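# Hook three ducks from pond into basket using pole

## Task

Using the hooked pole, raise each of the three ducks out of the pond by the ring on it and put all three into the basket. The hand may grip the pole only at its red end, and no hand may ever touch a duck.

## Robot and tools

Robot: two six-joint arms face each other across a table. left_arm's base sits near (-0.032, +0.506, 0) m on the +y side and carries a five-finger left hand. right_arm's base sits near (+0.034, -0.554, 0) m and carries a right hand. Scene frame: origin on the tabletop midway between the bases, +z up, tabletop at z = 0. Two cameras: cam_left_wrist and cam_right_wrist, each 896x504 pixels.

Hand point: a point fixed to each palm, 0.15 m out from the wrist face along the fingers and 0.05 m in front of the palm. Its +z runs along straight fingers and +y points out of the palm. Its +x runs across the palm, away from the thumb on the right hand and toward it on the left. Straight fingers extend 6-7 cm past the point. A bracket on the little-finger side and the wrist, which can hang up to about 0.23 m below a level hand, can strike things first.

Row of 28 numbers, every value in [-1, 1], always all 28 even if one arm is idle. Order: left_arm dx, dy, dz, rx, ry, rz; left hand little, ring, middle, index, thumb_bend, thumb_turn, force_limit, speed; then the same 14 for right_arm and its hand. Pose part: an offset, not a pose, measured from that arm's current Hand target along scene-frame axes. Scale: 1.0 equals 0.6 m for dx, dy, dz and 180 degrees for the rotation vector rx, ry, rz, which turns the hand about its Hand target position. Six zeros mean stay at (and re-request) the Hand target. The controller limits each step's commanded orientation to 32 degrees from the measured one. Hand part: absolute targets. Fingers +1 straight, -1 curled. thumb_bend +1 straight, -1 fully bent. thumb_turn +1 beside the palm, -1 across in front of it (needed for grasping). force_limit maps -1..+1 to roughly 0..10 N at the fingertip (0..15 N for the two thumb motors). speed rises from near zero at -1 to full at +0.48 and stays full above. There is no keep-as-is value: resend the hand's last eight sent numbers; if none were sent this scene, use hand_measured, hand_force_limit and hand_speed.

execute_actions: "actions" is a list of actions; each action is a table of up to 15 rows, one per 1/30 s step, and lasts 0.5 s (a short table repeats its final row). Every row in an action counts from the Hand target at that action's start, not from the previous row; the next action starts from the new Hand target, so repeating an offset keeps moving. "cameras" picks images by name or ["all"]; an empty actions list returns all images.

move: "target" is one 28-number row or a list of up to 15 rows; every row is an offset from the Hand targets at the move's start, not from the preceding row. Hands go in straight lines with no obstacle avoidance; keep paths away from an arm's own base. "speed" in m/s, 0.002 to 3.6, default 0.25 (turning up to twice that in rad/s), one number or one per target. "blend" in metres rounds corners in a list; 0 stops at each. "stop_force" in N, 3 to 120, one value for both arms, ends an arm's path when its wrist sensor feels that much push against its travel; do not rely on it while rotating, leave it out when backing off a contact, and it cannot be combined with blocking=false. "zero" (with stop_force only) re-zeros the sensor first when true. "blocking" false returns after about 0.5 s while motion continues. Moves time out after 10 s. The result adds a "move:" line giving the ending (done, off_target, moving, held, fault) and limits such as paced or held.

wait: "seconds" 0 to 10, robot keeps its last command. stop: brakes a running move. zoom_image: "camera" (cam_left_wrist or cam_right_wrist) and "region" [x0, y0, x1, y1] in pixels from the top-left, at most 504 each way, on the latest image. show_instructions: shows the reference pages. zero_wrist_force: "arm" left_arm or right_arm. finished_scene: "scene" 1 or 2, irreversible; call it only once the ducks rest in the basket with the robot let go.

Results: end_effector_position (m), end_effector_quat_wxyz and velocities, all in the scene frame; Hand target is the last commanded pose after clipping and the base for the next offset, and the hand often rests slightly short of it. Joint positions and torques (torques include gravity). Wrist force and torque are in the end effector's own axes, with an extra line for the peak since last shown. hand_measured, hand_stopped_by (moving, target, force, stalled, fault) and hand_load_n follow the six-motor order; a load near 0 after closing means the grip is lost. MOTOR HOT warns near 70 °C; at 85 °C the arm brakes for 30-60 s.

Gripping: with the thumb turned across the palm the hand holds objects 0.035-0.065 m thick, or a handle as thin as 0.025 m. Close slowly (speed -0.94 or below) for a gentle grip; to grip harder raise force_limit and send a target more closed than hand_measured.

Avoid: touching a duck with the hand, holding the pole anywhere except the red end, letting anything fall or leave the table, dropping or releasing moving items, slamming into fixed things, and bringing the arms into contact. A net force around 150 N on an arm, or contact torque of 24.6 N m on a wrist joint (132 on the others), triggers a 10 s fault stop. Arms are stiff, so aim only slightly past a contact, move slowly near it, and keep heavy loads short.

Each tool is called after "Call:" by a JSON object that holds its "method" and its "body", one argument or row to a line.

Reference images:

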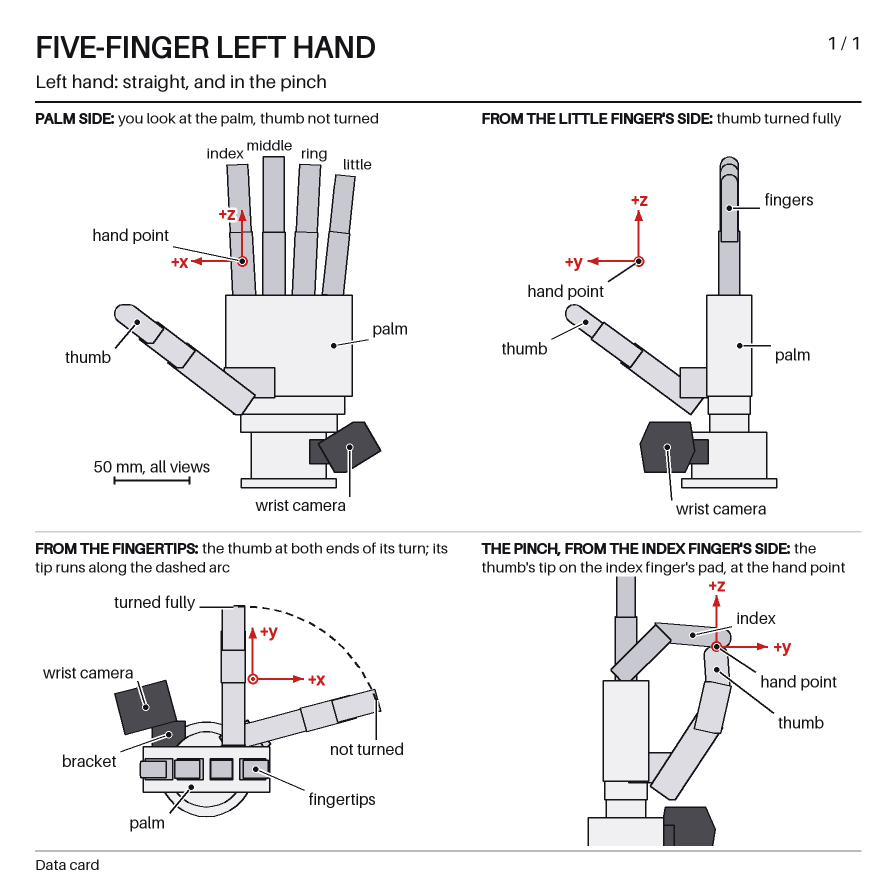

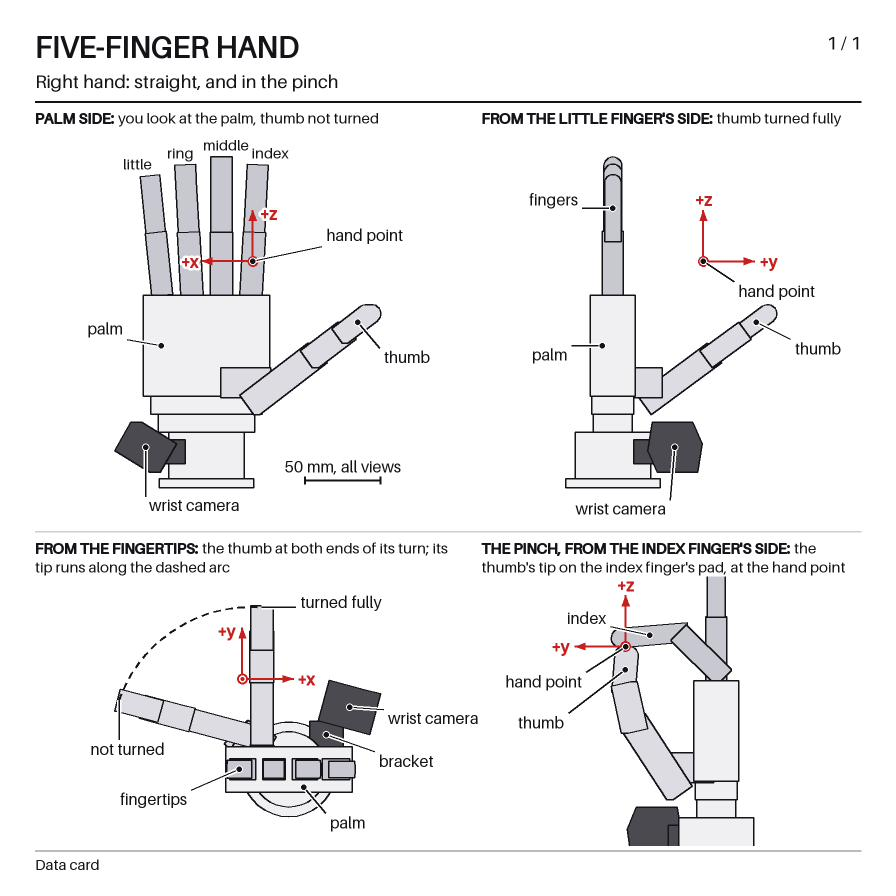

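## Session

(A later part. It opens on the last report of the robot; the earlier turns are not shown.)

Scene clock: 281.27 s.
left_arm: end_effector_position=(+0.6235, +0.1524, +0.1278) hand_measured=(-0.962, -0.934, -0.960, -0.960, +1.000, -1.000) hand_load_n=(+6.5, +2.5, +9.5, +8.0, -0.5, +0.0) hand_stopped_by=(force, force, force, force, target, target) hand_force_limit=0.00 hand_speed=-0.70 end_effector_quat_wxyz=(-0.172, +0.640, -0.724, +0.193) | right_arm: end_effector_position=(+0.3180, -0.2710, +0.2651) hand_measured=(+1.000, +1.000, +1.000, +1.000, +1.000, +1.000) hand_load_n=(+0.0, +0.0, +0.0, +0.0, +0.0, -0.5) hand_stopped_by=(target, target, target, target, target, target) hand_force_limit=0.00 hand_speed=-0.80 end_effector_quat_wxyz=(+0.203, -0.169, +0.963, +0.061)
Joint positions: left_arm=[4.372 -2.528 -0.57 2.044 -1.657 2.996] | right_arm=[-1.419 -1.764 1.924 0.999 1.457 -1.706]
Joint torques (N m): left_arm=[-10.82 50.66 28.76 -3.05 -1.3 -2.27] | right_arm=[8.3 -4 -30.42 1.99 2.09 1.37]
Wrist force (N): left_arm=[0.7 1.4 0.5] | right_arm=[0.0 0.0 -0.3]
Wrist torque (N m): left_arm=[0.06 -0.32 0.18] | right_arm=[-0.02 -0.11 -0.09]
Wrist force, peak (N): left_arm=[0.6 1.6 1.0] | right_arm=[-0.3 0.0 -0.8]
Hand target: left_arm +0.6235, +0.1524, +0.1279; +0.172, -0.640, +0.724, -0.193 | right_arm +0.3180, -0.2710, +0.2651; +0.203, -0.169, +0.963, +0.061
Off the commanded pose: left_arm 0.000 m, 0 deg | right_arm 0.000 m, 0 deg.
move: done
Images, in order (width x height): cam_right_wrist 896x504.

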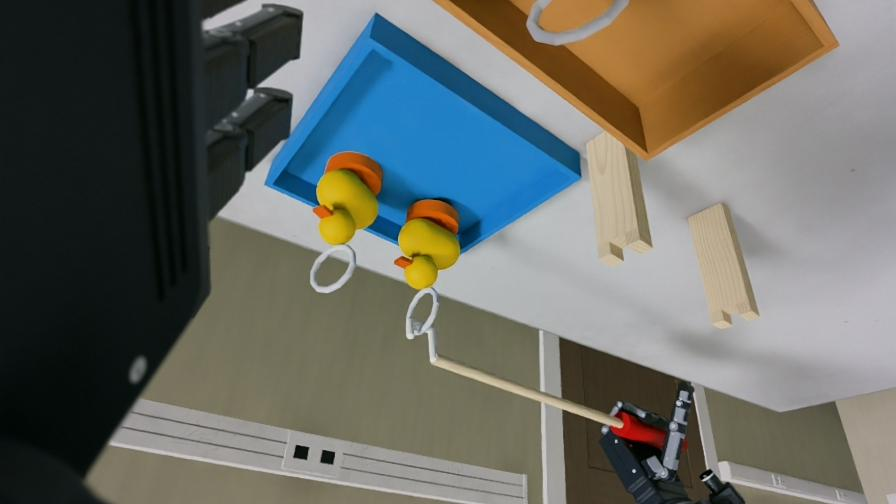

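Call:
{"method": "move", "body": {
  "target": [0,0,0.17,0,0,0,-1,-1,-1,-1,1,-1,0,-0.7,0.3243,-0.285,0.0283,0,0,0.2911,1,1,1,1,1,1,0,-0.8],
  "speed": 0.2,
  "cameras": ["cam_right_wrist"]
}}

Scene clock: 285.63 s.
left_arm: end_effector_position=(+0.6226, +0.1529, +0.2294) hand_measured=(-0.962, -0.934, -0.960, -0.960, +1.000, -1.000) hand_load_n=(+7.0, +2.5, +9.0, +8.0, +0.0, +0.0) hand_stopped_by=(force, force, force, force, target, target) hand_force_limit=0.00 hand_speed=-0.70 end_effector_quat_wxyz=(-0.176, +0.639, -0.721, +0.203) | right_arm: end_effector_position=(+0.5126, -0.4420, +0.2820) hand_measured=(+1.000, +1.000, +1.000, +1.000, +1.000, +1.000) hand_load_n=(+0.0, +0.0, +0.0, +0.0, +0.0, +0.0) hand_stopped_by=(target, target, target, target, target, target) hand_force_limit=0.00 hand_speed=-0.80 end_effector_quat_wxyz=(+0.155, -0.576, +0.789, +0.144)
Joint positions: left_arm=[4.374 -2.664 -0.035 1.666 -1.653 2.995] | right_arm=[-1.939 -1.079 1.205 1.509 1.149 -3.178]
Joint torques (N m): left_arm=[11.68 51.58 26.11 -2.99 1.6 -2.4] | right_arm=[8.08 -30.22 -31.16 4.73 1.69 -1.37]
Wrist force (N): left_arm=[0.7 1.8 0.7] | right_arm=[0.5 -0.1 -0.6]
Wrist torque (N m): left_arm=[0.09 -0.32 0.17] | right_arm=[0.00 -0.16 0.07]
Wrist force, peak (N): left_arm=[0.8 1.8 1.0] | right_arm=[0.4 -1.0 -0.7]
Hand target: left_arm +0.6235, +0.1524, +0.2299; +0.172, -0.640, +0.724, -0.193 | right_arm +0.5126, -0.4420, +0.2820; +0.155, -0.576, +0.789, +0.144
Off the commanded pose: left_arm 0.001 m, 1 deg | right_arm 0.000 m, 0 deg.
elbow stopped short (left arm): the move would have taken joint 3 (elbow) straighter than the controller allows.
move: done
Images, in order (width x height): cam_right_wrist 896x504.

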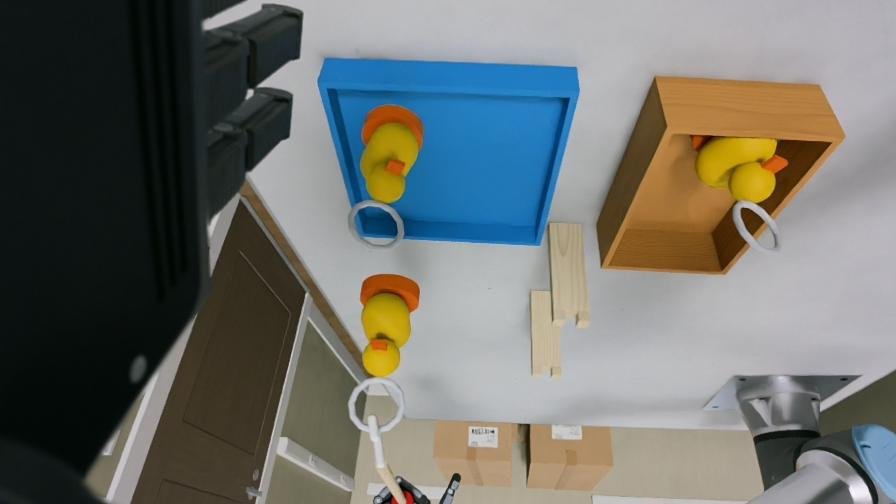

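Call:
{"method": "move", "body": {
  "target": [-0.4333,-0.02,0.0033,0.0098,0.0828,0,-1,-1,-1,-1,1,-1,0,-0.7,0,0,0,0,0,0,1,1,1,1,1,1,0,-0.8],
  "speed": 0.1
}}

Call:
{"method": "wait", "body": {
  "seconds": 2,
  "cameras": ["cam_right_wrist"]
}}

Call:
{"method": "zoom_image", "body": {
  "camera": "cam_right_wrist",
  "region": [560, 50, 896, 440]
}}

Scene clock: 290.83 s.
left_arm: end_effector_position=(+0.3636, +0.1405, +0.2319) hand_measured=(-0.962, -0.934, -0.960, -0.960, +1.000, -1.000) hand_load_n=(+6.5, +2.5, +9.5, +8.0, +0.0, +0.0) hand_stopped_by=(force, force, force, force, target, target) hand_force_limit=0.00 hand_speed=-0.70 end_effector_quat_wxyz=(-0.087, +0.657, -0.743, +0.097) | right_arm: end_effector_position=(+0.5126, -0.4420, +0.2820) hand_measured=(+1.000, +1.000, +1.000, +1.000, +1.000, +1.000) hand_load_n=(+0.0, +0.0, +0.0, +0.0, +0.0, +0.0) hand_stopped_by=(target, target, target, target, target, target) hand_force_limit=0.00 hand_speed=-0.80 end_effector_quat_wxyz=(+0.155, -0.576, +0.789, +0.144)
Joint positions: left_arm=[4.218 -2.071 -1.126 1.874 -1.654 2.83] | right_arm=[-1.939 -1.079 1.204 1.509 1.149 -3.178]
Joint torques (N m): left_arm=[-10.21 53.89 13.44 -3.61 1.59 -2.1] | right_arm=[8.05 -29.4 -29.41 4.93 1.64 -1.79]
Wrist force (N): left_arm=[0.6 1.1 1.2] | right_arm=[0.8 -0.2 -0.7]
Wrist torque (N m): left_arm=[0.07 -0.31 0.12] | right_arm=[-0.01 -0.19 0.08]
Wrist force, peak (N): left_arm=[0.6 2.1 0.6] | right_arm=[0.8 -0.1 -1.0]
Hand target: left_arm +0.3635, +0.1404, +0.2319; +0.087, -0.657, +0.743, -0.097 | right_arm +0.5126, -0.4420, +0.2820; +0.155, -0.576, +0.789, +0.144
Off the commanded pose: left_arm 0.000 m, 0 deg | right_arm 0.000 m, 0 deg.
move: done

Scene clock: 292.83 s.
left_arm: end_effector_position=(+0.3635, +0.1404, +0.2319) hand_measured=(-0.962, -0.934, -0.960, -0.960, +1.000, -1.000) hand_load_n=(+6.5, +2.0, +9.5, +8.0, +0.0, +0.0) hand_stopped_by=(force, force, force, force, target, target) hand_force_limit=0.00 hand_speed=-0.70 end_effector_quat_wxyz=(-0.087, +0.657, -0.743, +0.097) | right_arm: end_effector_position=(+0.5126, -0.4420, +0.2820) hand_measured=(+1.000, +1.000, +1.000, +1.000, +1.000, +1.000) hand_load_n=(+0.0, -0.5, +0.0, +0.0, +0.0, +0.0) hand_stopped_by=(target, target, target, target, target, target) hand_force_limit=0.00 hand_speed=-0.80 end_effector_quat_wxyz=(+0.155, -0.576, +0.789, +0.144)
Joint positions: left_arm=[4.218 -2.071 -1.126 1.874 -1.654 2.83] | right_arm=[-1.939 -1.079 1.204 1.509 1.149 -3.178]
Joint torques (N m): left_arm=[-10.49 54.47 14.36 -2.43 1.54 -2.26] | right_arm=[8.02 -29.72 -29.56 4.94 1.79 -1.72]
Wrist force (N): left_arm=[0.5 1.1 0.9] | right_arm=[0.6 -0.2 -0.5]
Wrist torque (N m): left_arm=[0.09 -0.32 0.12] | right_arm=[-0.01 -0.18 0.07]
Wrist force, peak (N): left_arm=[0.6 1.3 1.2] | right_arm=[0.8 -0.3 -0.9]
Hand target: left_arm +0.3635, +0.1404, +0.2319; +0.087, -0.657, +0.743, -0.097 | right_arm +0.5126, -0.4420, +0.2820; +0.155, -0.576, +0.789, +0.144
Off the commanded pose: left_arm 0.000 m, 0 deg | right_arm 0.000 m, 0 deg.
wait: 2.00 s; at rest by 0.17 s
Images, in order (width x height): cam_right_wrist 896x504.

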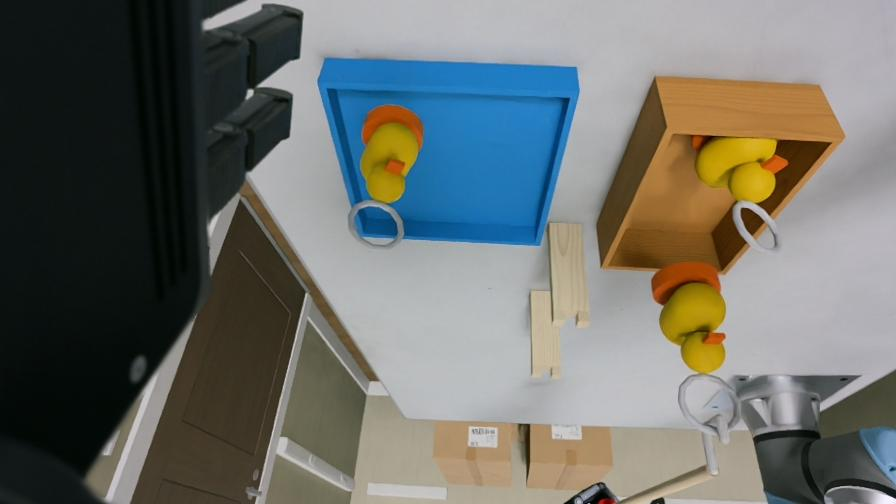

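Scaled by 1.292 from the camera's 896x504 image, which has a finer 1280x720 frame.

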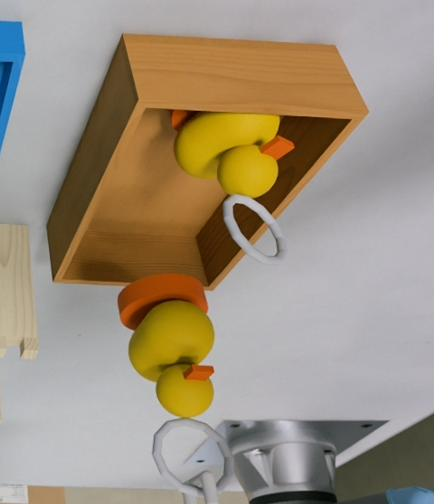

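Call:
{"method": "move", "body": {
  "target": [
    [-0.004,-0.0417,0,0,0,0,-1,-1,-1,-1,1,-1,0,-0.7,0,0,0,0,0,0,1,1,1,1,1,1,0,-0.8],
    [-0.004,-0.0417,-0.08,0,0,0,-1,-1,-1,-1,1,-1,0,-0.7,0,0,0,0,0,0,1,1,1,1,1,1,0,-0.8]
  ],
  "speed": 0.04,
  "cameras": ["cam_right_wrist"]
}}

Call:
{"method": "zoom_image", "body": {
  "camera": "cam_right_wrist",
  "region": [560, 50, 896, 440]
}}

Scene clock: 296.70 s.
left_arm: end_effector_position=(+0.3611, +0.1154, +0.1840) hand_measured=(-0.962, -0.934, -0.960, -0.960, +1.000, -1.000) hand_load_n=(+6.5, +2.0, +9.0, +8.0, +0.0, +0.0) hand_stopped_by=(force, force, force, force, target, target) hand_force_limit=0.00 hand_speed=-0.70 end_effector_quat_wxyz=(-0.087, +0.657, -0.743, +0.097) | right_arm: end_effector_position=(+0.5126, -0.4420, +0.2820) hand_measured=(+1.000, +1.000, +1.000, +1.000, +1.000, +1.000) hand_load_n=(+0.0, +0.0, -0.5, +0.0, +0.0, +0.0) hand_stopped_by=(target, target, target, target, target, target) hand_force_limit=0.00 hand_speed=-0.80 end_effector_quat_wxyz=(+0.155, -0.576, +0.789, +0.144)
Joint positions: left_arm=[4.172 -2.123 -1.169 1.965 -1.665 2.785] | right_arm=[-1.939 -1.079 1.204 1.509 1.149 -3.178]
Joint torques (N m): left_arm=[-8.44 36.23 13.25 -0.97 0.07 -2.22] | right_arm=[8.31 -29.34 -28.86 4.81 1.65 -1.76]
Wrist force (N): left_arm=[0.7 1.0 0.7] | right_arm=[0.7 -0.3 -0.6]
Wrist torque (N m): left_arm=[0.09 -0.36 0.14] | right_arm=[-0.03 -0.17 0.07]
Wrist force, peak (N): left_arm=[0.5 1.3 1.2] | right_arm=[0.6 0.0 -1.0]
Hand target: left_arm +0.3611, +0.1154, +0.1839; +0.087, -0.657, +0.743, -0.097 | right_arm +0.5126, -0.4420, +0.2820; +0.155, -0.576, +0.789, +0.144
Off the commanded pose: left_arm 0.000 m, 0 deg | right_arm 0.000 m, 0 deg.
move: done
Images, in order (width x height): cam_right_wrist 896x504.

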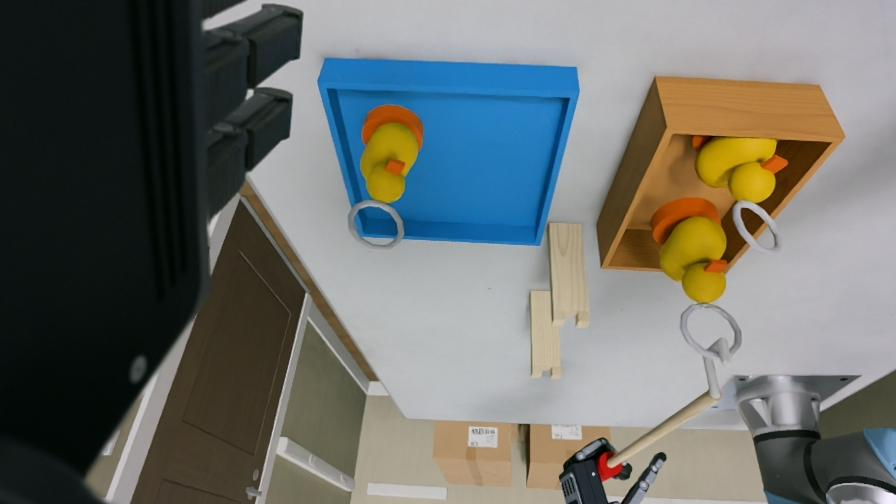

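Scaled by 1.292 from the camera's 896x504 image, which has a finer 1280x720 frame.

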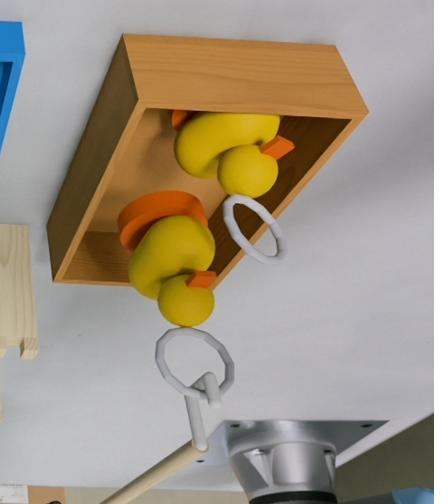

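Call:
{"method": "move", "body": {
  "target": [0,0,-0.095,0,0,0,-1,-1,-1,-1,1,-1,0,-0.7,0,0,0,0,0,0,1,1,1,1,1,1,0,-0.8],
  "speed": 0.04,
  "cameras": ["cam_right_wrist"]
}}

Call:
{"method": "zoom_image", "body": {
  "camera": "cam_right_wrist",
  "region": [620, 90, 860, 330]
}}

Scene clock: 300.27 s.
left_arm: end_effector_position=(+0.3611, +0.1154, +0.1270) hand_measured=(-0.962, -0.934, -0.960, -0.960, +1.000, -1.000) hand_load_n=(+6.5, +2.5, +9.5, +8.0, +0.0, -0.5) hand_stopped_by=(force, force, force, force, target, target) hand_force_limit=0.00 hand_speed=-0.70 end_effector_quat_wxyz=(-0.087, +0.657, -0.743, +0.097) | right_arm: end_effector_position=(+0.5126, -0.4420, +0.2820) hand_measured=(+1.000, +1.000, +1.000, +1.000, +1.000, +1.000) hand_load_n=(+0.0, +0.0, +0.0, +0.0, +0.0, +0.0) hand_stopped_by=(target, target, target, target, target, target) hand_force_limit=0.00 hand_speed=-0.80 end_effector_quat_wxyz=(+0.155, -0.576, +0.789, +0.144)
Joint positions: left_arm=[4.172 -2.154 -1.269 2.096 -1.665 2.785] | right_arm=[-1.939 -1.079 1.204 1.509 1.149 -3.178]
Joint torques (N m): left_arm=[8.69 35.94 11.98 -0.76 -0.31 -1] | right_arm=[7.57 -29.62 -29.47 4.94 1.5 -1.79]
Wrist force (N): left_arm=[0.4 0.8 1.0] | right_arm=[0.5 0.1 -0.7]
Wrist torque (N m): left_arm=[0.03 -0.32 0.12] | right_arm=[0.03 -0.15 0.08]
Wrist force, peak (N): left_arm=[0.7 1.1 1.2] | right_arm=[0.8 -0.2 -0.8]
Hand target: left_arm +0.3611, +0.1154, +0.1269; +0.087, -0.657, +0.743, -0.097 | right_arm +0.5126, -0.4420, +0.2820; +0.155, -0.576, +0.789, +0.144
Off the commanded pose: left_arm 0.000 m, 0 deg | right_arm 0.000 m, 0 deg.
move: done
Images, in order (width x height): cam_right_wrist 896x504.

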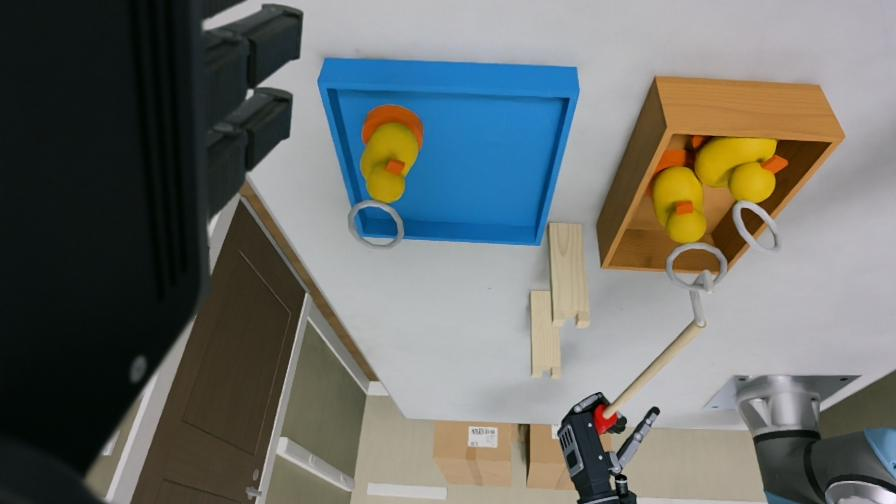

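Scaled by 2.100 from the camera's 896x504 image, which has a finer 1280x720 frame.

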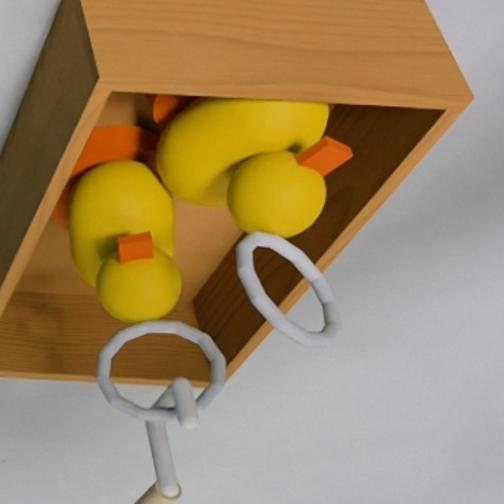

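Call:
{"method": "wait", "body": {
  "seconds": 0.7,
  "cameras": ["cam_right_wrist"]
}}

Call:
{"method": "zoom_image", "body": {
  "camera": "cam_right_wrist",
  "region": [620, 90, 860, 330]
}}

Scene clock: 302.50 s.
left_arm: end_effector_position=(+0.3611, +0.1154, +0.1269) hand_measured=(-0.962, -0.934, -0.960, -0.960, +1.000, -1.000) hand_load_n=(+6.5, +2.0, +9.5, +8.5, +0.0, +0.0) hand_stopped_by=(force, force, force, force, target, target) hand_force_limit=0.00 hand_speed=-0.70 end_effector_quat_wxyz=(-0.087, +0.657, -0.743, +0.097) | right_arm: end_effector_position=(+0.5126, -0.4420, +0.2820) hand_measured=(+1.000, +1.000, +1.000, +1.000, +1.000, +1.000) hand_load_n=(+0.0, +0.0, +0.0, +0.0, +0.0, +0.0) hand_stopped_by=(target, target, target, target, target, target) hand_force_limit=0.00 hand_speed=-0.80 end_effector_quat_wxyz=(+0.155, -0.576, +0.789, +0.144)
Joint positions: left_arm=[4.172 -2.154 -1.269 2.096 -1.665 2.785] | right_arm=[-1.939 -1.079 1.204 1.509 1.149 -3.178]
Joint torques (N m): left_arm=[10.02 36.29 12.58 -0.74 1.01 0.14] | right_arm=[8.44 -29.2 -29.64 4.84 1.48 -1.7]
Wrist force (N): left_arm=[0.5 0.9 1.2] | right_arm=[0.7 0.0 -0.6]
Wrist torque (N m): left_arm=[0.03 -0.32 0.12] | right_arm=[0.02 -0.18 0.08]
Wrist force, peak (N): left_arm=[0.7 1.1 1.0] | right_arm=[0.9 -0.2 -0.8]
Hand target: left_arm +0.3611, +0.1154, +0.1269; +0.087, -0.657, +0.743, -0.097 | right_arm +0.5126, -0.4420, +0.2820; +0.155, -0.576, +0.789, +0.144
Off the commanded pose: left_arm 0.000 m, 0 deg | right_arm 0.000 m, 0 deg.
wait: 0.70 s; at rest from the start
Images, in order (width x height): cam_right_wrist 896x504.

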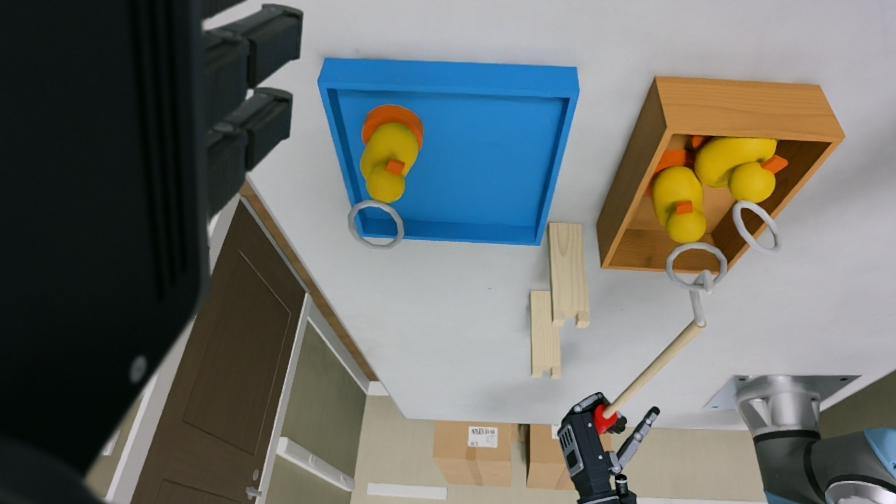

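Scaled by 2.100 from the camera's 896x504 image, which has a finer 1280x720 frame.

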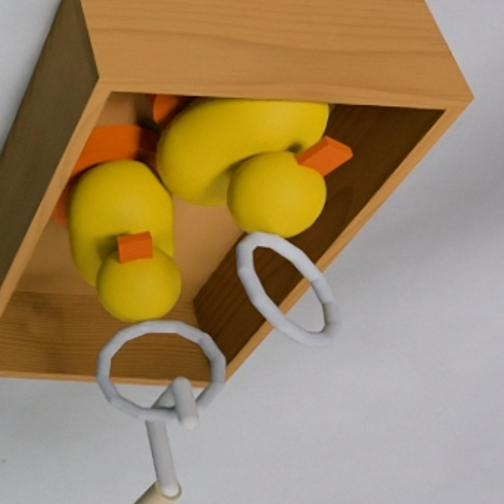

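Call:
{"method": "move", "body": {
  "target": [0,0,-0.0417,0,0,0,-1,-1,-1,-1,1,-1,0,-0.7,0,0,0,0,0,0,1,1,1,1,1,1,0,-0.8],
  "speed": 0.03,
  "cameras": ["cam_right_wrist"]
}}

Call:
{"method": "zoom_image", "body": {
  "camera": "cam_right_wrist",
  "region": [630, 150, 780, 300]
}}

Scene clock: 305.93 s.
left_arm: end_effector_position=(+0.3611, +0.1154, +0.1020) hand_measured=(-0.962, -0.934, -0.960, -0.960, +1.000, -1.000) hand_load_n=(+6.5, +2.5, +9.5, +8.0, +0.0, +0.0) hand_stopped_by=(force, force, force, force, target, target) hand_force_limit=0.00 hand_speed=-0.70 end_effector_quat_wxyz=(-0.087, +0.657, -0.743, +0.097) | right_arm: end_effector_position=(+0.5126, -0.4420, +0.2820) hand_measured=(+1.000, +1.000, +1.000, +1.000, +1.000, +1.000) hand_load_n=(+0.0, +0.0, +0.0, +0.0, +0.0, +0.0) hand_stopped_by=(target, target, target, target, target, target) hand_force_limit=0.00 hand_speed=-0.80 end_effector_quat_wxyz=(+0.155, -0.576, +0.789, +0.144)
Joint positions: left_arm=[4.172 -2.173 -1.305 2.151 -1.665 2.785] | right_arm=[-1.939 -1.079 1.204 1.509 1.149 -3.178]
Joint torques (N m): left_arm=[9.05 36.13 12.5 -0.88 -0.02 1.46] | right_arm=[7.36 -28.98 -28.71 4.86 1.47 -1.68]
Wrist force (N): left_arm=[0.4 0.5 0.7] | right_arm=[0.7 0.0 -0.9]
Wrist torque (N m): left_arm=[0.00 -0.11 0.08] | right_arm=[0.03 -0.16 0.08]
Wrist force, peak (N): left_arm=[0.5 0.9 1.5] | right_arm=[0.5 0.0 -1.1]
Hand target: left_arm +0.3611, +0.1154, +0.1019; +0.087, -0.657, +0.743, -0.097 | right_arm +0.5126, -0.4420, +0.2820; +0.155, -0.576, +0.789, +0.144
Off the commanded pose: left_arm 0.000 m, 0 deg | right_arm 0.000 m, 0 deg.
move: done
Images, in order (width x height): cam_right_wrist 896x504.

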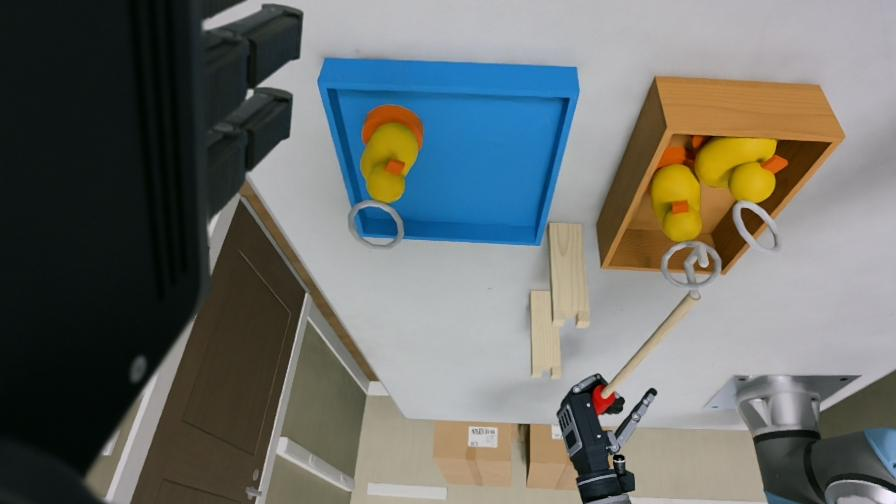

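Scaled by 3.360 from the camera's 896x504 image, which has a finer 1280x720 frame.

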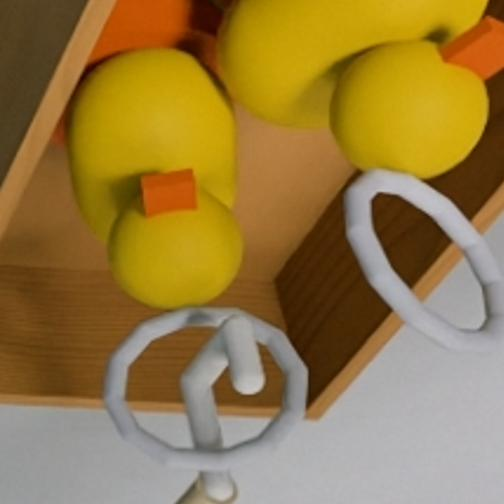

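Call:
{"method": "move", "body": {
  "target": [0.004,0.045,0,0,0,0,-1,-1,-1,-1,1,-1,0,-0.7,0,0,0,0,0,0,1,1,1,1,1,1,0,-0.8],
  "speed": 0.03,
  "cameras": ["cam_right_wrist"]
}}

Call:
{"method": "zoom_image", "body": {
  "camera": "cam_right_wrist",
  "region": [630, 150, 780, 300]
}}

Scene clock: 308.47 s.
left_arm: end_effector_position=(+0.3635, +0.1423, +0.1019) hand_measured=(-0.962, -0.934, -0.960, -0.960, +1.000, -1.000) hand_load_n=(+7.0, +2.5, +9.5, +8.0, +0.0, -0.5) hand_stopped_by=(force, force, force, force, target, target) hand_force_limit=0.00 hand_speed=-0.70 end_effector_quat_wxyz=(-0.087, +0.657, -0.743, +0.097) | right_arm: end_effector_position=(+0.5126, -0.4420, +0.2820) hand_measured=(+1.000, +1.000, +1.000, +1.000, +1.000, +1.000) hand_load_n=(+0.0, +0.0, -0.5, +0.0, -0.5, +0.0) hand_stopped_by=(target, target, target, target, target, target) hand_force_limit=0.00 hand_speed=-0.80 end_effector_quat_wxyz=(+0.155, -0.576, +0.789, +0.144)
Joint positions: left_arm=[4.222 -2.135 -1.367 2.178 -1.653 2.833] | right_arm=[-1.939 -1.079 1.204 1.509 1.149 -3.178]
Joint torques (N m): left_arm=[12.09 53.92 13.95 -0.83 1.32 2.29] | right_arm=[7.84 -30.05 -29.72 4.87 1.31 -1.72]
Wrist force (N): left_arm=[0.2 0.5 0.6] | right_arm=[0.5 -0.3 -0.5]
Wrist torque (N m): left_arm=[0.02 -0.07 -0.05] | right_arm=[-0.03 -0.15 0.06]
Wrist force, peak (N): left_arm=[1.0 0.8 0.4] | right_arm=[0.5 0.0 -1.2]
Hand target: left_arm +0.3635, +0.1424, +0.1019; +0.087, -0.657, +0.743, -0.097 | right_arm +0.5126, -0.4420, +0.2820; +0.155, -0.576, +0.789, +0.144
Off the commanded pose: left_arm 0.000 m, 0 deg | right_arm 0.000 m, 0 deg.
move: done
Images, in order (width x height): cam_right_wrist 896x504.

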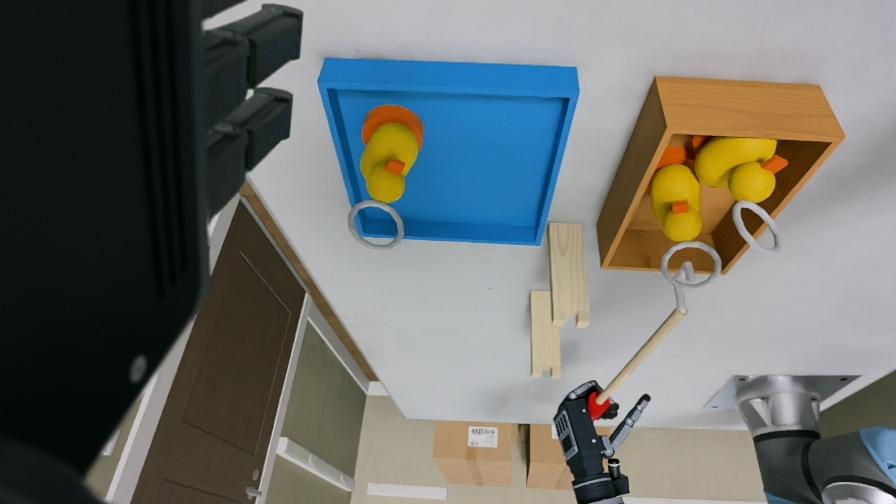

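Scaled by 3.360 from the camera's 896x504 image, which has a finer 1280x720 frame.

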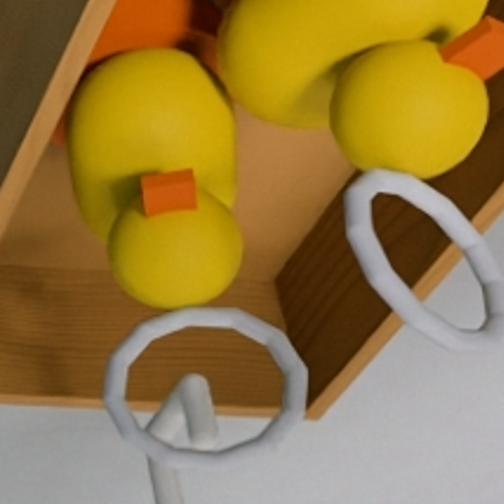

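Call:
{"method": "move", "body": {
  "target": [
    [0.006,0.05,0,0,0,0,-1,-1,-1,-1,1,-1,0,-0.7,0,0,0,0,0,0,1,1,1,1,1,1,0,-0.8],
    [0.006,0.05,0.1967,0,0,0,-1,-1,-1,-1,1,-1,0,-0.7,0,0,0,0,0,0,1,1,1,1,1,1,0,-0.8],
    [0.4325,-0.0207,0.1967,-0.0177,-0.149,0,-1,-1,-1,-1,1,-1,0,-0.7,0,0,0,0,0,0,1,1,1,1,1,1,0,-0.8],
    [0.4325,-0.044,-0.0115,-0.0177,-0.149,0,-1,-1,-1,-1,1,-1,0,-0.7,-0.3243,0.285,-0.0283,0,0,-0.2911,1,1,1,1,1,1,0,-0.8]
  ],
  "speed": [0.08,0.2,0.2,0.2],
  "blend": [0.008,0.03,0.02,0],
  "cameras": ["cam_right_wrist"]
}}

Call:
{"method": "zoom_image", "body": {
  "camera": "cam_right_wrist",
  "region": [270, 190, 470, 390]
}}

Scene clock: 324.80 s.
left_arm: end_effector_position=(+0.6230, +0.1160, +0.0950) hand_measured=(-0.962, -0.934, -0.960, -0.960, +1.000, -1.000) hand_load_n=(+7.0, +2.5, +9.0, +8.0, +0.0, +0.0) hand_stopped_by=(force, force, force, force, target, target) hand_force_limit=0.00 hand_speed=-0.70 end_effector_quat_wxyz=(-0.239, +0.619, -0.699, +0.267) | right_arm: end_effector_position=(+0.3180, -0.2710, +0.2651) hand_measured=(+1.000, +1.000, +1.000, +1.000, +1.000, +1.000) hand_load_n=(+0.0, +0.0, +0.0, +0.0, +0.0, +0.0) hand_stopped_by=(target, target, target, target, target, target) hand_force_limit=0.00 hand_speed=-0.80 end_effector_quat_wxyz=(+0.203, -0.169, +0.963, +0.061)
Joint positions: left_arm=[4.301 -2.398 -0.906 2.451 -1.733 2.963] | right_arm=[-1.419 -1.764 1.924 0.999 1.457 -1.706]
Joint torques (N m): left_arm=[-10.44 45.95 14.05 0.4 -1.58 -2.41] | right_arm=[6.92 -3.39 -30.64 -0.52 2.47 1.57]
Wrist force (N): left_arm=[0.3 1.3 0.2] | right_arm=[-0.2 0.1 -0.2]
Wrist torque (N m): left_arm=[0.02 -0.07 0.06] | right_arm=[-0.01 -0.10 -0.10]
Wrist force, peak (N): left_arm=[1.0 1.7 0.2] | right_arm=[0.6 -0.9 -0.8]
Hand target: left_arm +0.6230, +0.1160, +0.0950; +0.239, -0.619, +0.699, -0.267 | right_arm +0.3180, -0.2710, +0.2651; +0.203, -0.169, +0.963, +0.061
Off the commanded pose: left_arm 0.000 m, 0 deg | right_arm 0.000 m, 0 deg.
move: done
Images, in order (width x height): cam_right_wrist 896x504.

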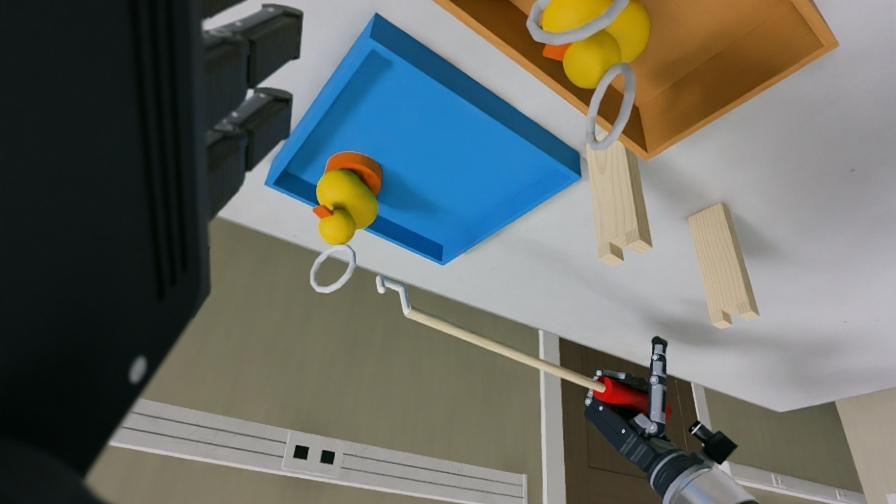

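Scaled by 2.520 from the camera's 896x504 image, which has a finer 1280x720 frame.

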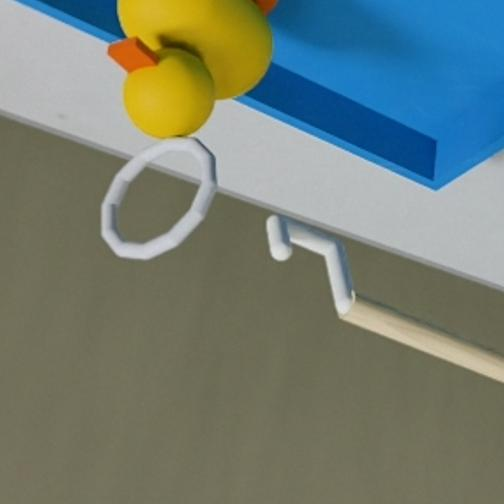

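Call:
{"method": "move", "body": {
  "target": [0,0,0,0,0,0,-1,-1,-1,-1,1,-1,0,-0.7,0.3243,-0.285,0.0283,0,0,0.2911,1,1,1,1,1,1,0,-0.8],
  "speed": 0.3,
  "cameras": ["cam_right_wrist"]
}}

Call:
{"method": "zoom_image", "body": {
  "camera": "cam_right_wrist",
  "region": [300, 150, 460, 310]
}}

Scene clock: 332.77 s.
left_arm: end_effector_position=(+0.6230, +0.1160, +0.0950) hand_measured=(-0.962, -0.934, -0.960, -0.960, +1.000, -1.000) hand_load_n=(+7.0, +2.5, +9.0, +8.0, +0.0, +0.0) hand_stopped_by=(force, force, force, force, target, target) hand_force_limit=0.00 hand_speed=-0.70 end_effector_quat_wxyz=(-0.239, +0.619, -0.699, +0.267) | right_arm: end_effector_position=(+0.5126, -0.4420, +0.2820) hand_measured=(+1.000, +1.000, +1.000, +1.000, +1.000, +1.000) hand_load_n=(+0.0, +0.0, +0.0, +0.0, +0.0, +0.0) hand_stopped_by=(target, target, target, target, target, target) hand_force_limit=0.00 hand_speed=-0.80 end_effector_quat_wxyz=(+0.155, -0.576, +0.789, +0.144)
Joint positions: left_arm=[4.301 -2.398 -0.906 2.451 -1.733 2.963] | right_arm=[-1.939 -1.079 1.205 1.509 1.149 -3.178]
Joint torques (N m): left_arm=[-10.79 47.96 14.54 0.37 -1.4 -2.15] | right_arm=[7.41 -29 -31.16 5.08 1.85 -2.01]
Wrist force (N): left_arm=[0.6 1.4 0.0] | right_arm=[0.5 0.0 -0.7]
Wrist torque (N m): left_arm=[0.06 -0.13 0.08] | right_arm=[0.02 -0.14 0.07]
Wrist force, peak (N): left_arm=[1.2 1.5 -0.1] | right_arm=[0.2 -1.3 -0.8]
Hand target: left_arm +0.6230, +0.1160, +0.0950; +0.239, -0.619, +0.699, -0.267 | right_arm +0.5126, -0.4420, +0.2820; +0.155, -0.576, +0.789, +0.144
Off the commanded pose: left_arm 0.000 m, 0 deg | right_arm 0.000 m, 0 deg.
move: done
Images, in order (width x height): cam_right_wrist 896x504.

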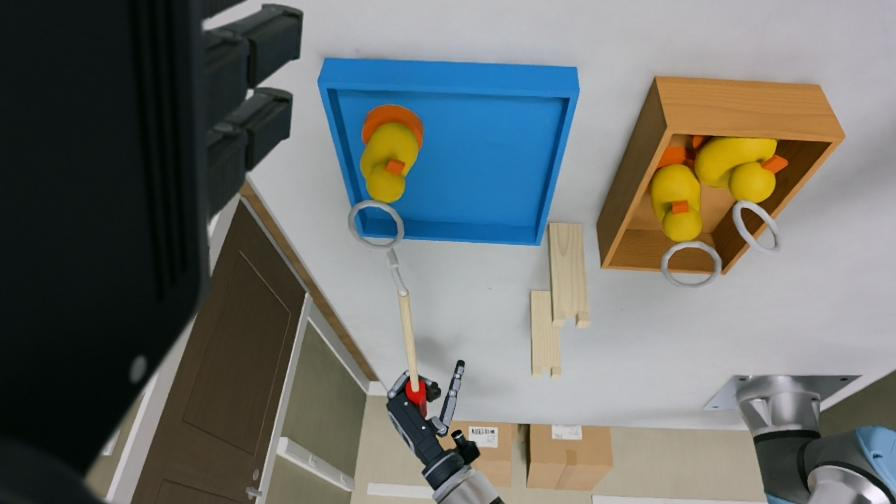

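Scaled by 3.150 from the camera's 896x504 image, which has a finer 1280x720 frame.

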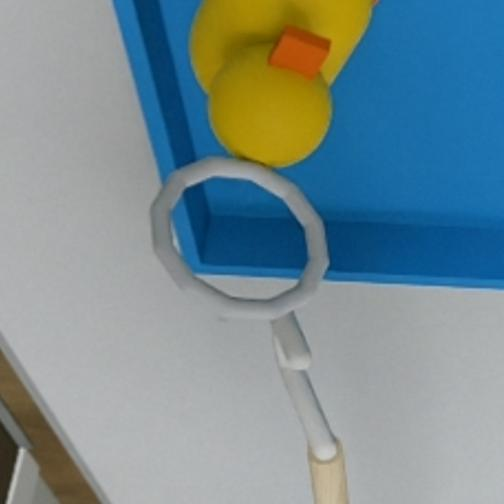

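Call:
{"method": "move", "body": {
  "target": [
    [0.0,0,0.0033,0,0,0,-1,-1,-1,-1,1,-1,0,-0.7,0,0,0,0,0,0,1,1,1,1,1,1,0,-0.8],
    [0.001,-0.0567,0.0033,0,0,0,-1,-1,-1,-1,1,-1,0,-0.7,0,0,0,0,0,0,1,1,1,1,1,1,0,-0.8]
  ],
  "speed": 0.05,
  "cameras": ["cam_right_wrist"]
}}

Call:
{"method": "zoom_image", "body": {
  "camera": "cam_right_wrist",
  "region": [310, 160, 430, 280]
}}

Scene clock: 338.07 s.
left_arm: end_effector_position=(+0.6236, +0.0821, +0.0970) hand_measured=(-0.962, -0.934, -0.960, -0.960, +1.000, -1.000) hand_load_n=(+7.0, +2.5, +9.0, +7.5, +0.0, +0.0) hand_stopped_by=(force, force, force, force, target, target) hand_force_limit=0.00 hand_speed=-0.70 end_effector_quat_wxyz=(-0.239, +0.619, -0.699, +0.267) | right_arm: end_effector_position=(+0.5126, -0.4420, +0.2820) hand_measured=(+1.000, +1.000, +1.000, +1.000, +1.000, +1.000) hand_load_n=(+0.0, +0.0, +0.0, +0.0, +0.0, +0.0) hand_stopped_by=(target, target, target, target, target, target) hand_force_limit=0.00 hand_speed=-0.80 end_effector_quat_wxyz=(+0.155, -0.576, +0.789, +0.144)
Joint positions: left_arm=[4.252 -2.46 -0.788 2.388 -1.765 2.926] | right_arm=[-1.939 -1.079 1.204 1.509 1.149 -3.178]
Joint torques (N m): left_arm=[-10.76 48.26 28.38 -2.58 -1.56 -2.36] | right_arm=[7.57 -29.95 -30.64 4.79 1.77 -1.9]
Wrist force (N): left_arm=[1.1 1.6 0.3] | right_arm=[0.6 0.2 -0.6]
Wrist torque (N m): left_arm=[0.06 -0.21 0.11] | right_arm=[0.05 -0.17 0.08]
Wrist force, peak (N): left_arm=[1.0 1.8 0.0] | right_arm=[0.7 -0.1 -1.1]
Hand target: left_arm +0.6236, +0.0820, +0.0970; +0.239, -0.619, +0.699, -0.267 | right_arm +0.5126, -0.4420, +0.2820; +0.155, -0.576, +0.789, +0.144
Off the commanded pose: left_arm 0.000 m, 0 deg | right_arm 0.000 m, 0 deg.
move: done
Images, in order (width x height): cam_right_wrist 896x504.

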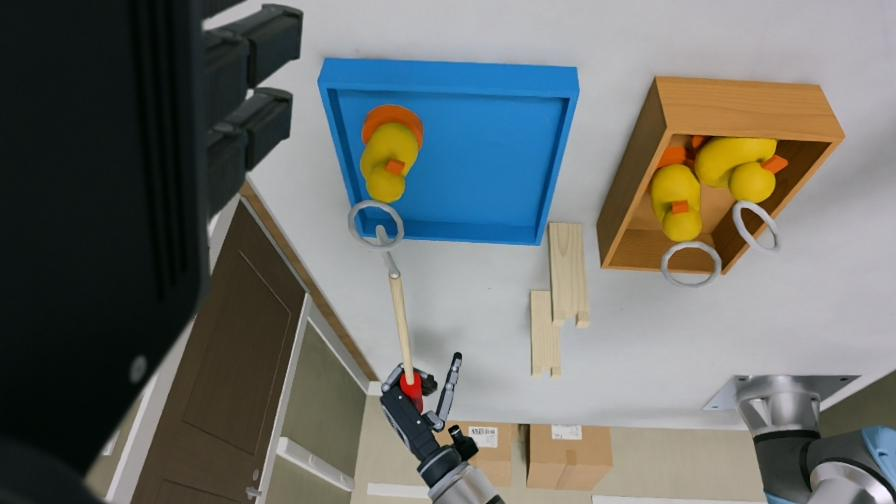

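Scaled by 4.200 from the camera's 896x504 image, which has a finer 1280x720 frame.

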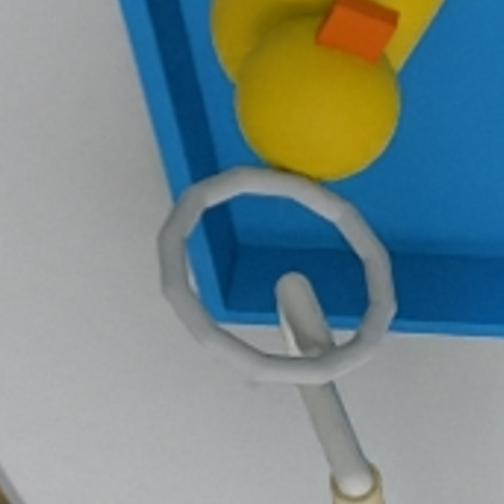

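Call:
{"method": "move", "body": {
  "target": [
    [0.005,0,0,0,0,0,-1,-1,-1,-1,1,-1,0,-0.7,0,0,0,0,0,0,1,1,1,1,1,1,0,-0.8],
    [0.006,-0.0233,0,0,0,0,-1,-1,-1,-1,1,-1,0,-0.7,0,0,0,0,0,0,1,1,1,1,1,1,0,-0.8]
  ],
  "speed": 0.04,
  "cameras": ["cam_right_wrist"]
}}

Call:
{"method": "zoom_image", "body": {
  "camera": "cam_right_wrist",
  "region": [310, 160, 430, 280]
}}

Scene clock: 341.83 s.
left_arm: end_effector_position=(+0.6272, +0.0681, +0.0970) hand_measured=(-0.962, -0.934, -0.960, -0.960, +1.000, -1.000) hand_load_n=(+7.0, +2.5, +9.5, +8.0, +0.0, +0.0) hand_stopped_by=(force, force, force, force, target, target) hand_force_limit=0.00 hand_speed=-0.70 end_effector_quat_wxyz=(-0.239, +0.619, -0.699, +0.267) | right_arm: end_effector_position=(+0.5126, -0.4420, +0.2820) hand_measured=(+1.000, +1.000, +1.000, +1.000, +1.000, +1.000) hand_load_n=(+0.0, +0.0, +0.0, +0.0, +0.0, +0.0) hand_stopped_by=(target, target, target, target, target, target) hand_force_limit=0.00 hand_speed=-0.80 end_effector_quat_wxyz=(+0.155, -0.576, +0.789, +0.144)
Joint positions: left_arm=[4.235 -2.5 -0.715 2.352 -1.777 2.912] | right_arm=[-1.939 -1.079 1.204 1.509 1.149 -3.178]
Joint torques (N m): left_arm=[-10.79 49.29 28.49 -2.75 -1.6 -2.29] | right_arm=[8.33 -29.54 -30.15 4.84 1.66 -1.69]
Wrist force (N): left_arm=[0.6 1.4 0.1] | right_arm=[0.5 -0.2 -0.7]
Wrist torque (N m): left_arm=[0.03 -0.12 0.07] | right_arm=[0.00 -0.14 0.07]
Wrist force, peak (N): left_arm=[1.2 1.8 0.1] | right_arm=[1.0 -0.4 -1.0]
Hand target: left_arm +0.6272, +0.0680, +0.0970; +0.239, -0.619, +0.699, -0.267 | right_arm +0.5126, -0.4420, +0.2820; +0.155, -0.576, +0.789, +0.144
Off the commanded pose: left_arm 0.000 m, 0 deg | right_arm 0.000 m, 0 deg.
move: done
Images, in order (width x height): cam_right_wrist 896x504.

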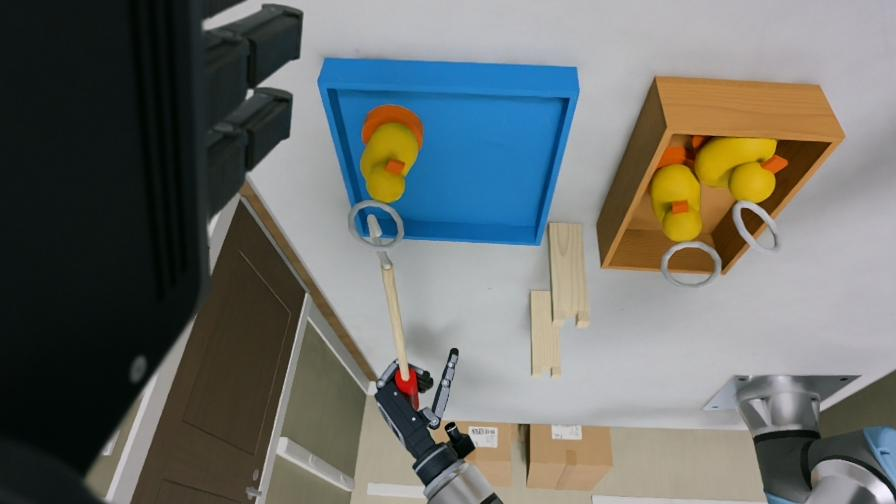

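Scaled by 4.200 from the camera's 896x504 image, which has a finer 1280x720 frame.

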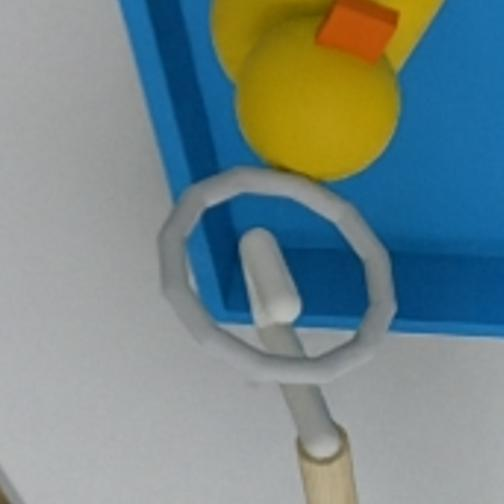

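Call:
{"method": "move", "body": {
  "target": [
    [0.001,-0.0142,0,0,0,0,-1,-1,-1,-1,1,-1,0,-0.7,0,0,0,0,0,0,1,1,1,1,1,1,0,-0.8],
    [0.001,-0.0142,0.05,0,0,0,-1,-1,-1,-1,1,-1,0,-0.7,0,0,0,0,0,0,1,1,1,1,1,1,0,-0.8]
  ],
  "speed": 0.04,
  "cameras": ["cam_right_wrist"]
}}

Call:
{"method": "zoom_image", "body": {
  "camera": "cam_right_wrist",
  "region": [310, 160, 430, 280]
}}

Scene clock: 348.27 s.
left_arm: end_effector_position=(+0.6278, +0.0595, +0.1269) hand_measured=(-0.962, -0.934, -0.960, -0.960, +1.000, -1.000) hand_load_n=(+6.5, +2.5, +9.0, +8.0, +0.0, +0.0) hand_stopped_by=(force, force, force, force, target, target) hand_force_limit=0.00 hand_speed=-0.70 end_effector_quat_wxyz=(-0.239, +0.619, -0.699, +0.267) | right_arm: end_effector_position=(+0.5126, -0.4420, +0.2820) hand_measured=(+1.000, +1.000, +1.000, +1.000, +1.000, +1.000) hand_load_n=(+0.0, +0.0, +0.0, +0.0, +0.0, +0.0) hand_stopped_by=(target, target, target, target, target, target) hand_force_limit=0.00 hand_speed=-0.80 end_effector_quat_wxyz=(+0.155, -0.576, +0.789, +0.144)
Joint positions: left_arm=[4.223 -2.519 -0.603 2.258 -1.784 2.903] | right_arm=[-1.939 -1.079 1.204 1.509 1.149 -3.178]
Joint torques (N m): left_arm=[-10.18 51.42 29.55 -2.31 -1.48 -2.38] | right_arm=[8.29 -29.4 -30.03 4.77 1.51 -1.87]
Wrist force (N): left_arm=[0.6 2.2 0.3] | right_arm=[0.7 -0.1 -0.7]
Wrist torque (N m): left_arm=[0.09 -0.28 0.20] | right_arm=[0.01 -0.18 0.08]
Wrist force, peak (N): left_arm=[0.6 2.4 0.5] | right_arm=[0.7 -0.6 -0.9]
Hand target: left_arm +0.6278, +0.0595, +0.1270; +0.239, -0.619, +0.699, -0.267 | right_arm +0.5126, -0.4420, +0.2820; +0.155, -0.576, +0.789, +0.144
Off the commanded pose: left_arm 0.000 m, 0 deg | right_arm 0.000 m, 0 deg.
move: done
Images, in order (width x height): cam_right_wrist 896x504.

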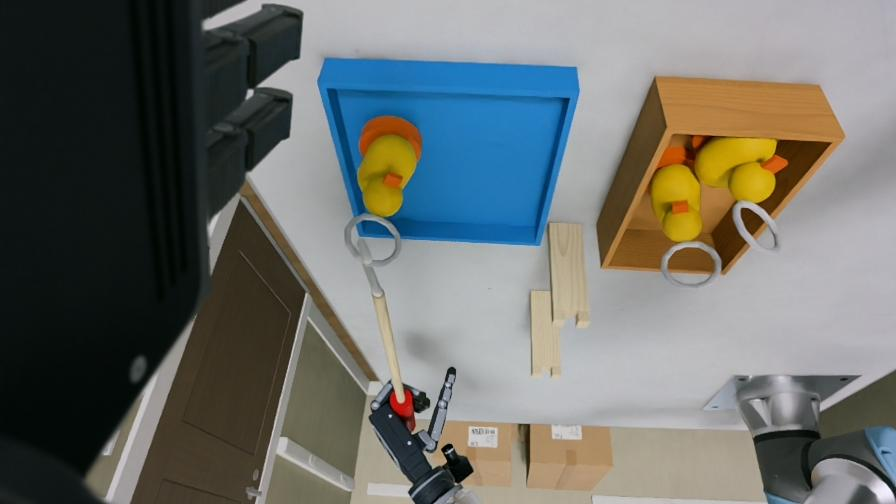

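Scaled by 4.200 from the camera's 896x504 image, which has a finer 1280x720 frame.

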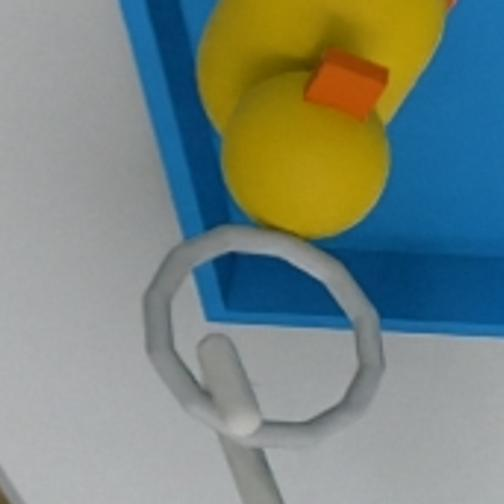

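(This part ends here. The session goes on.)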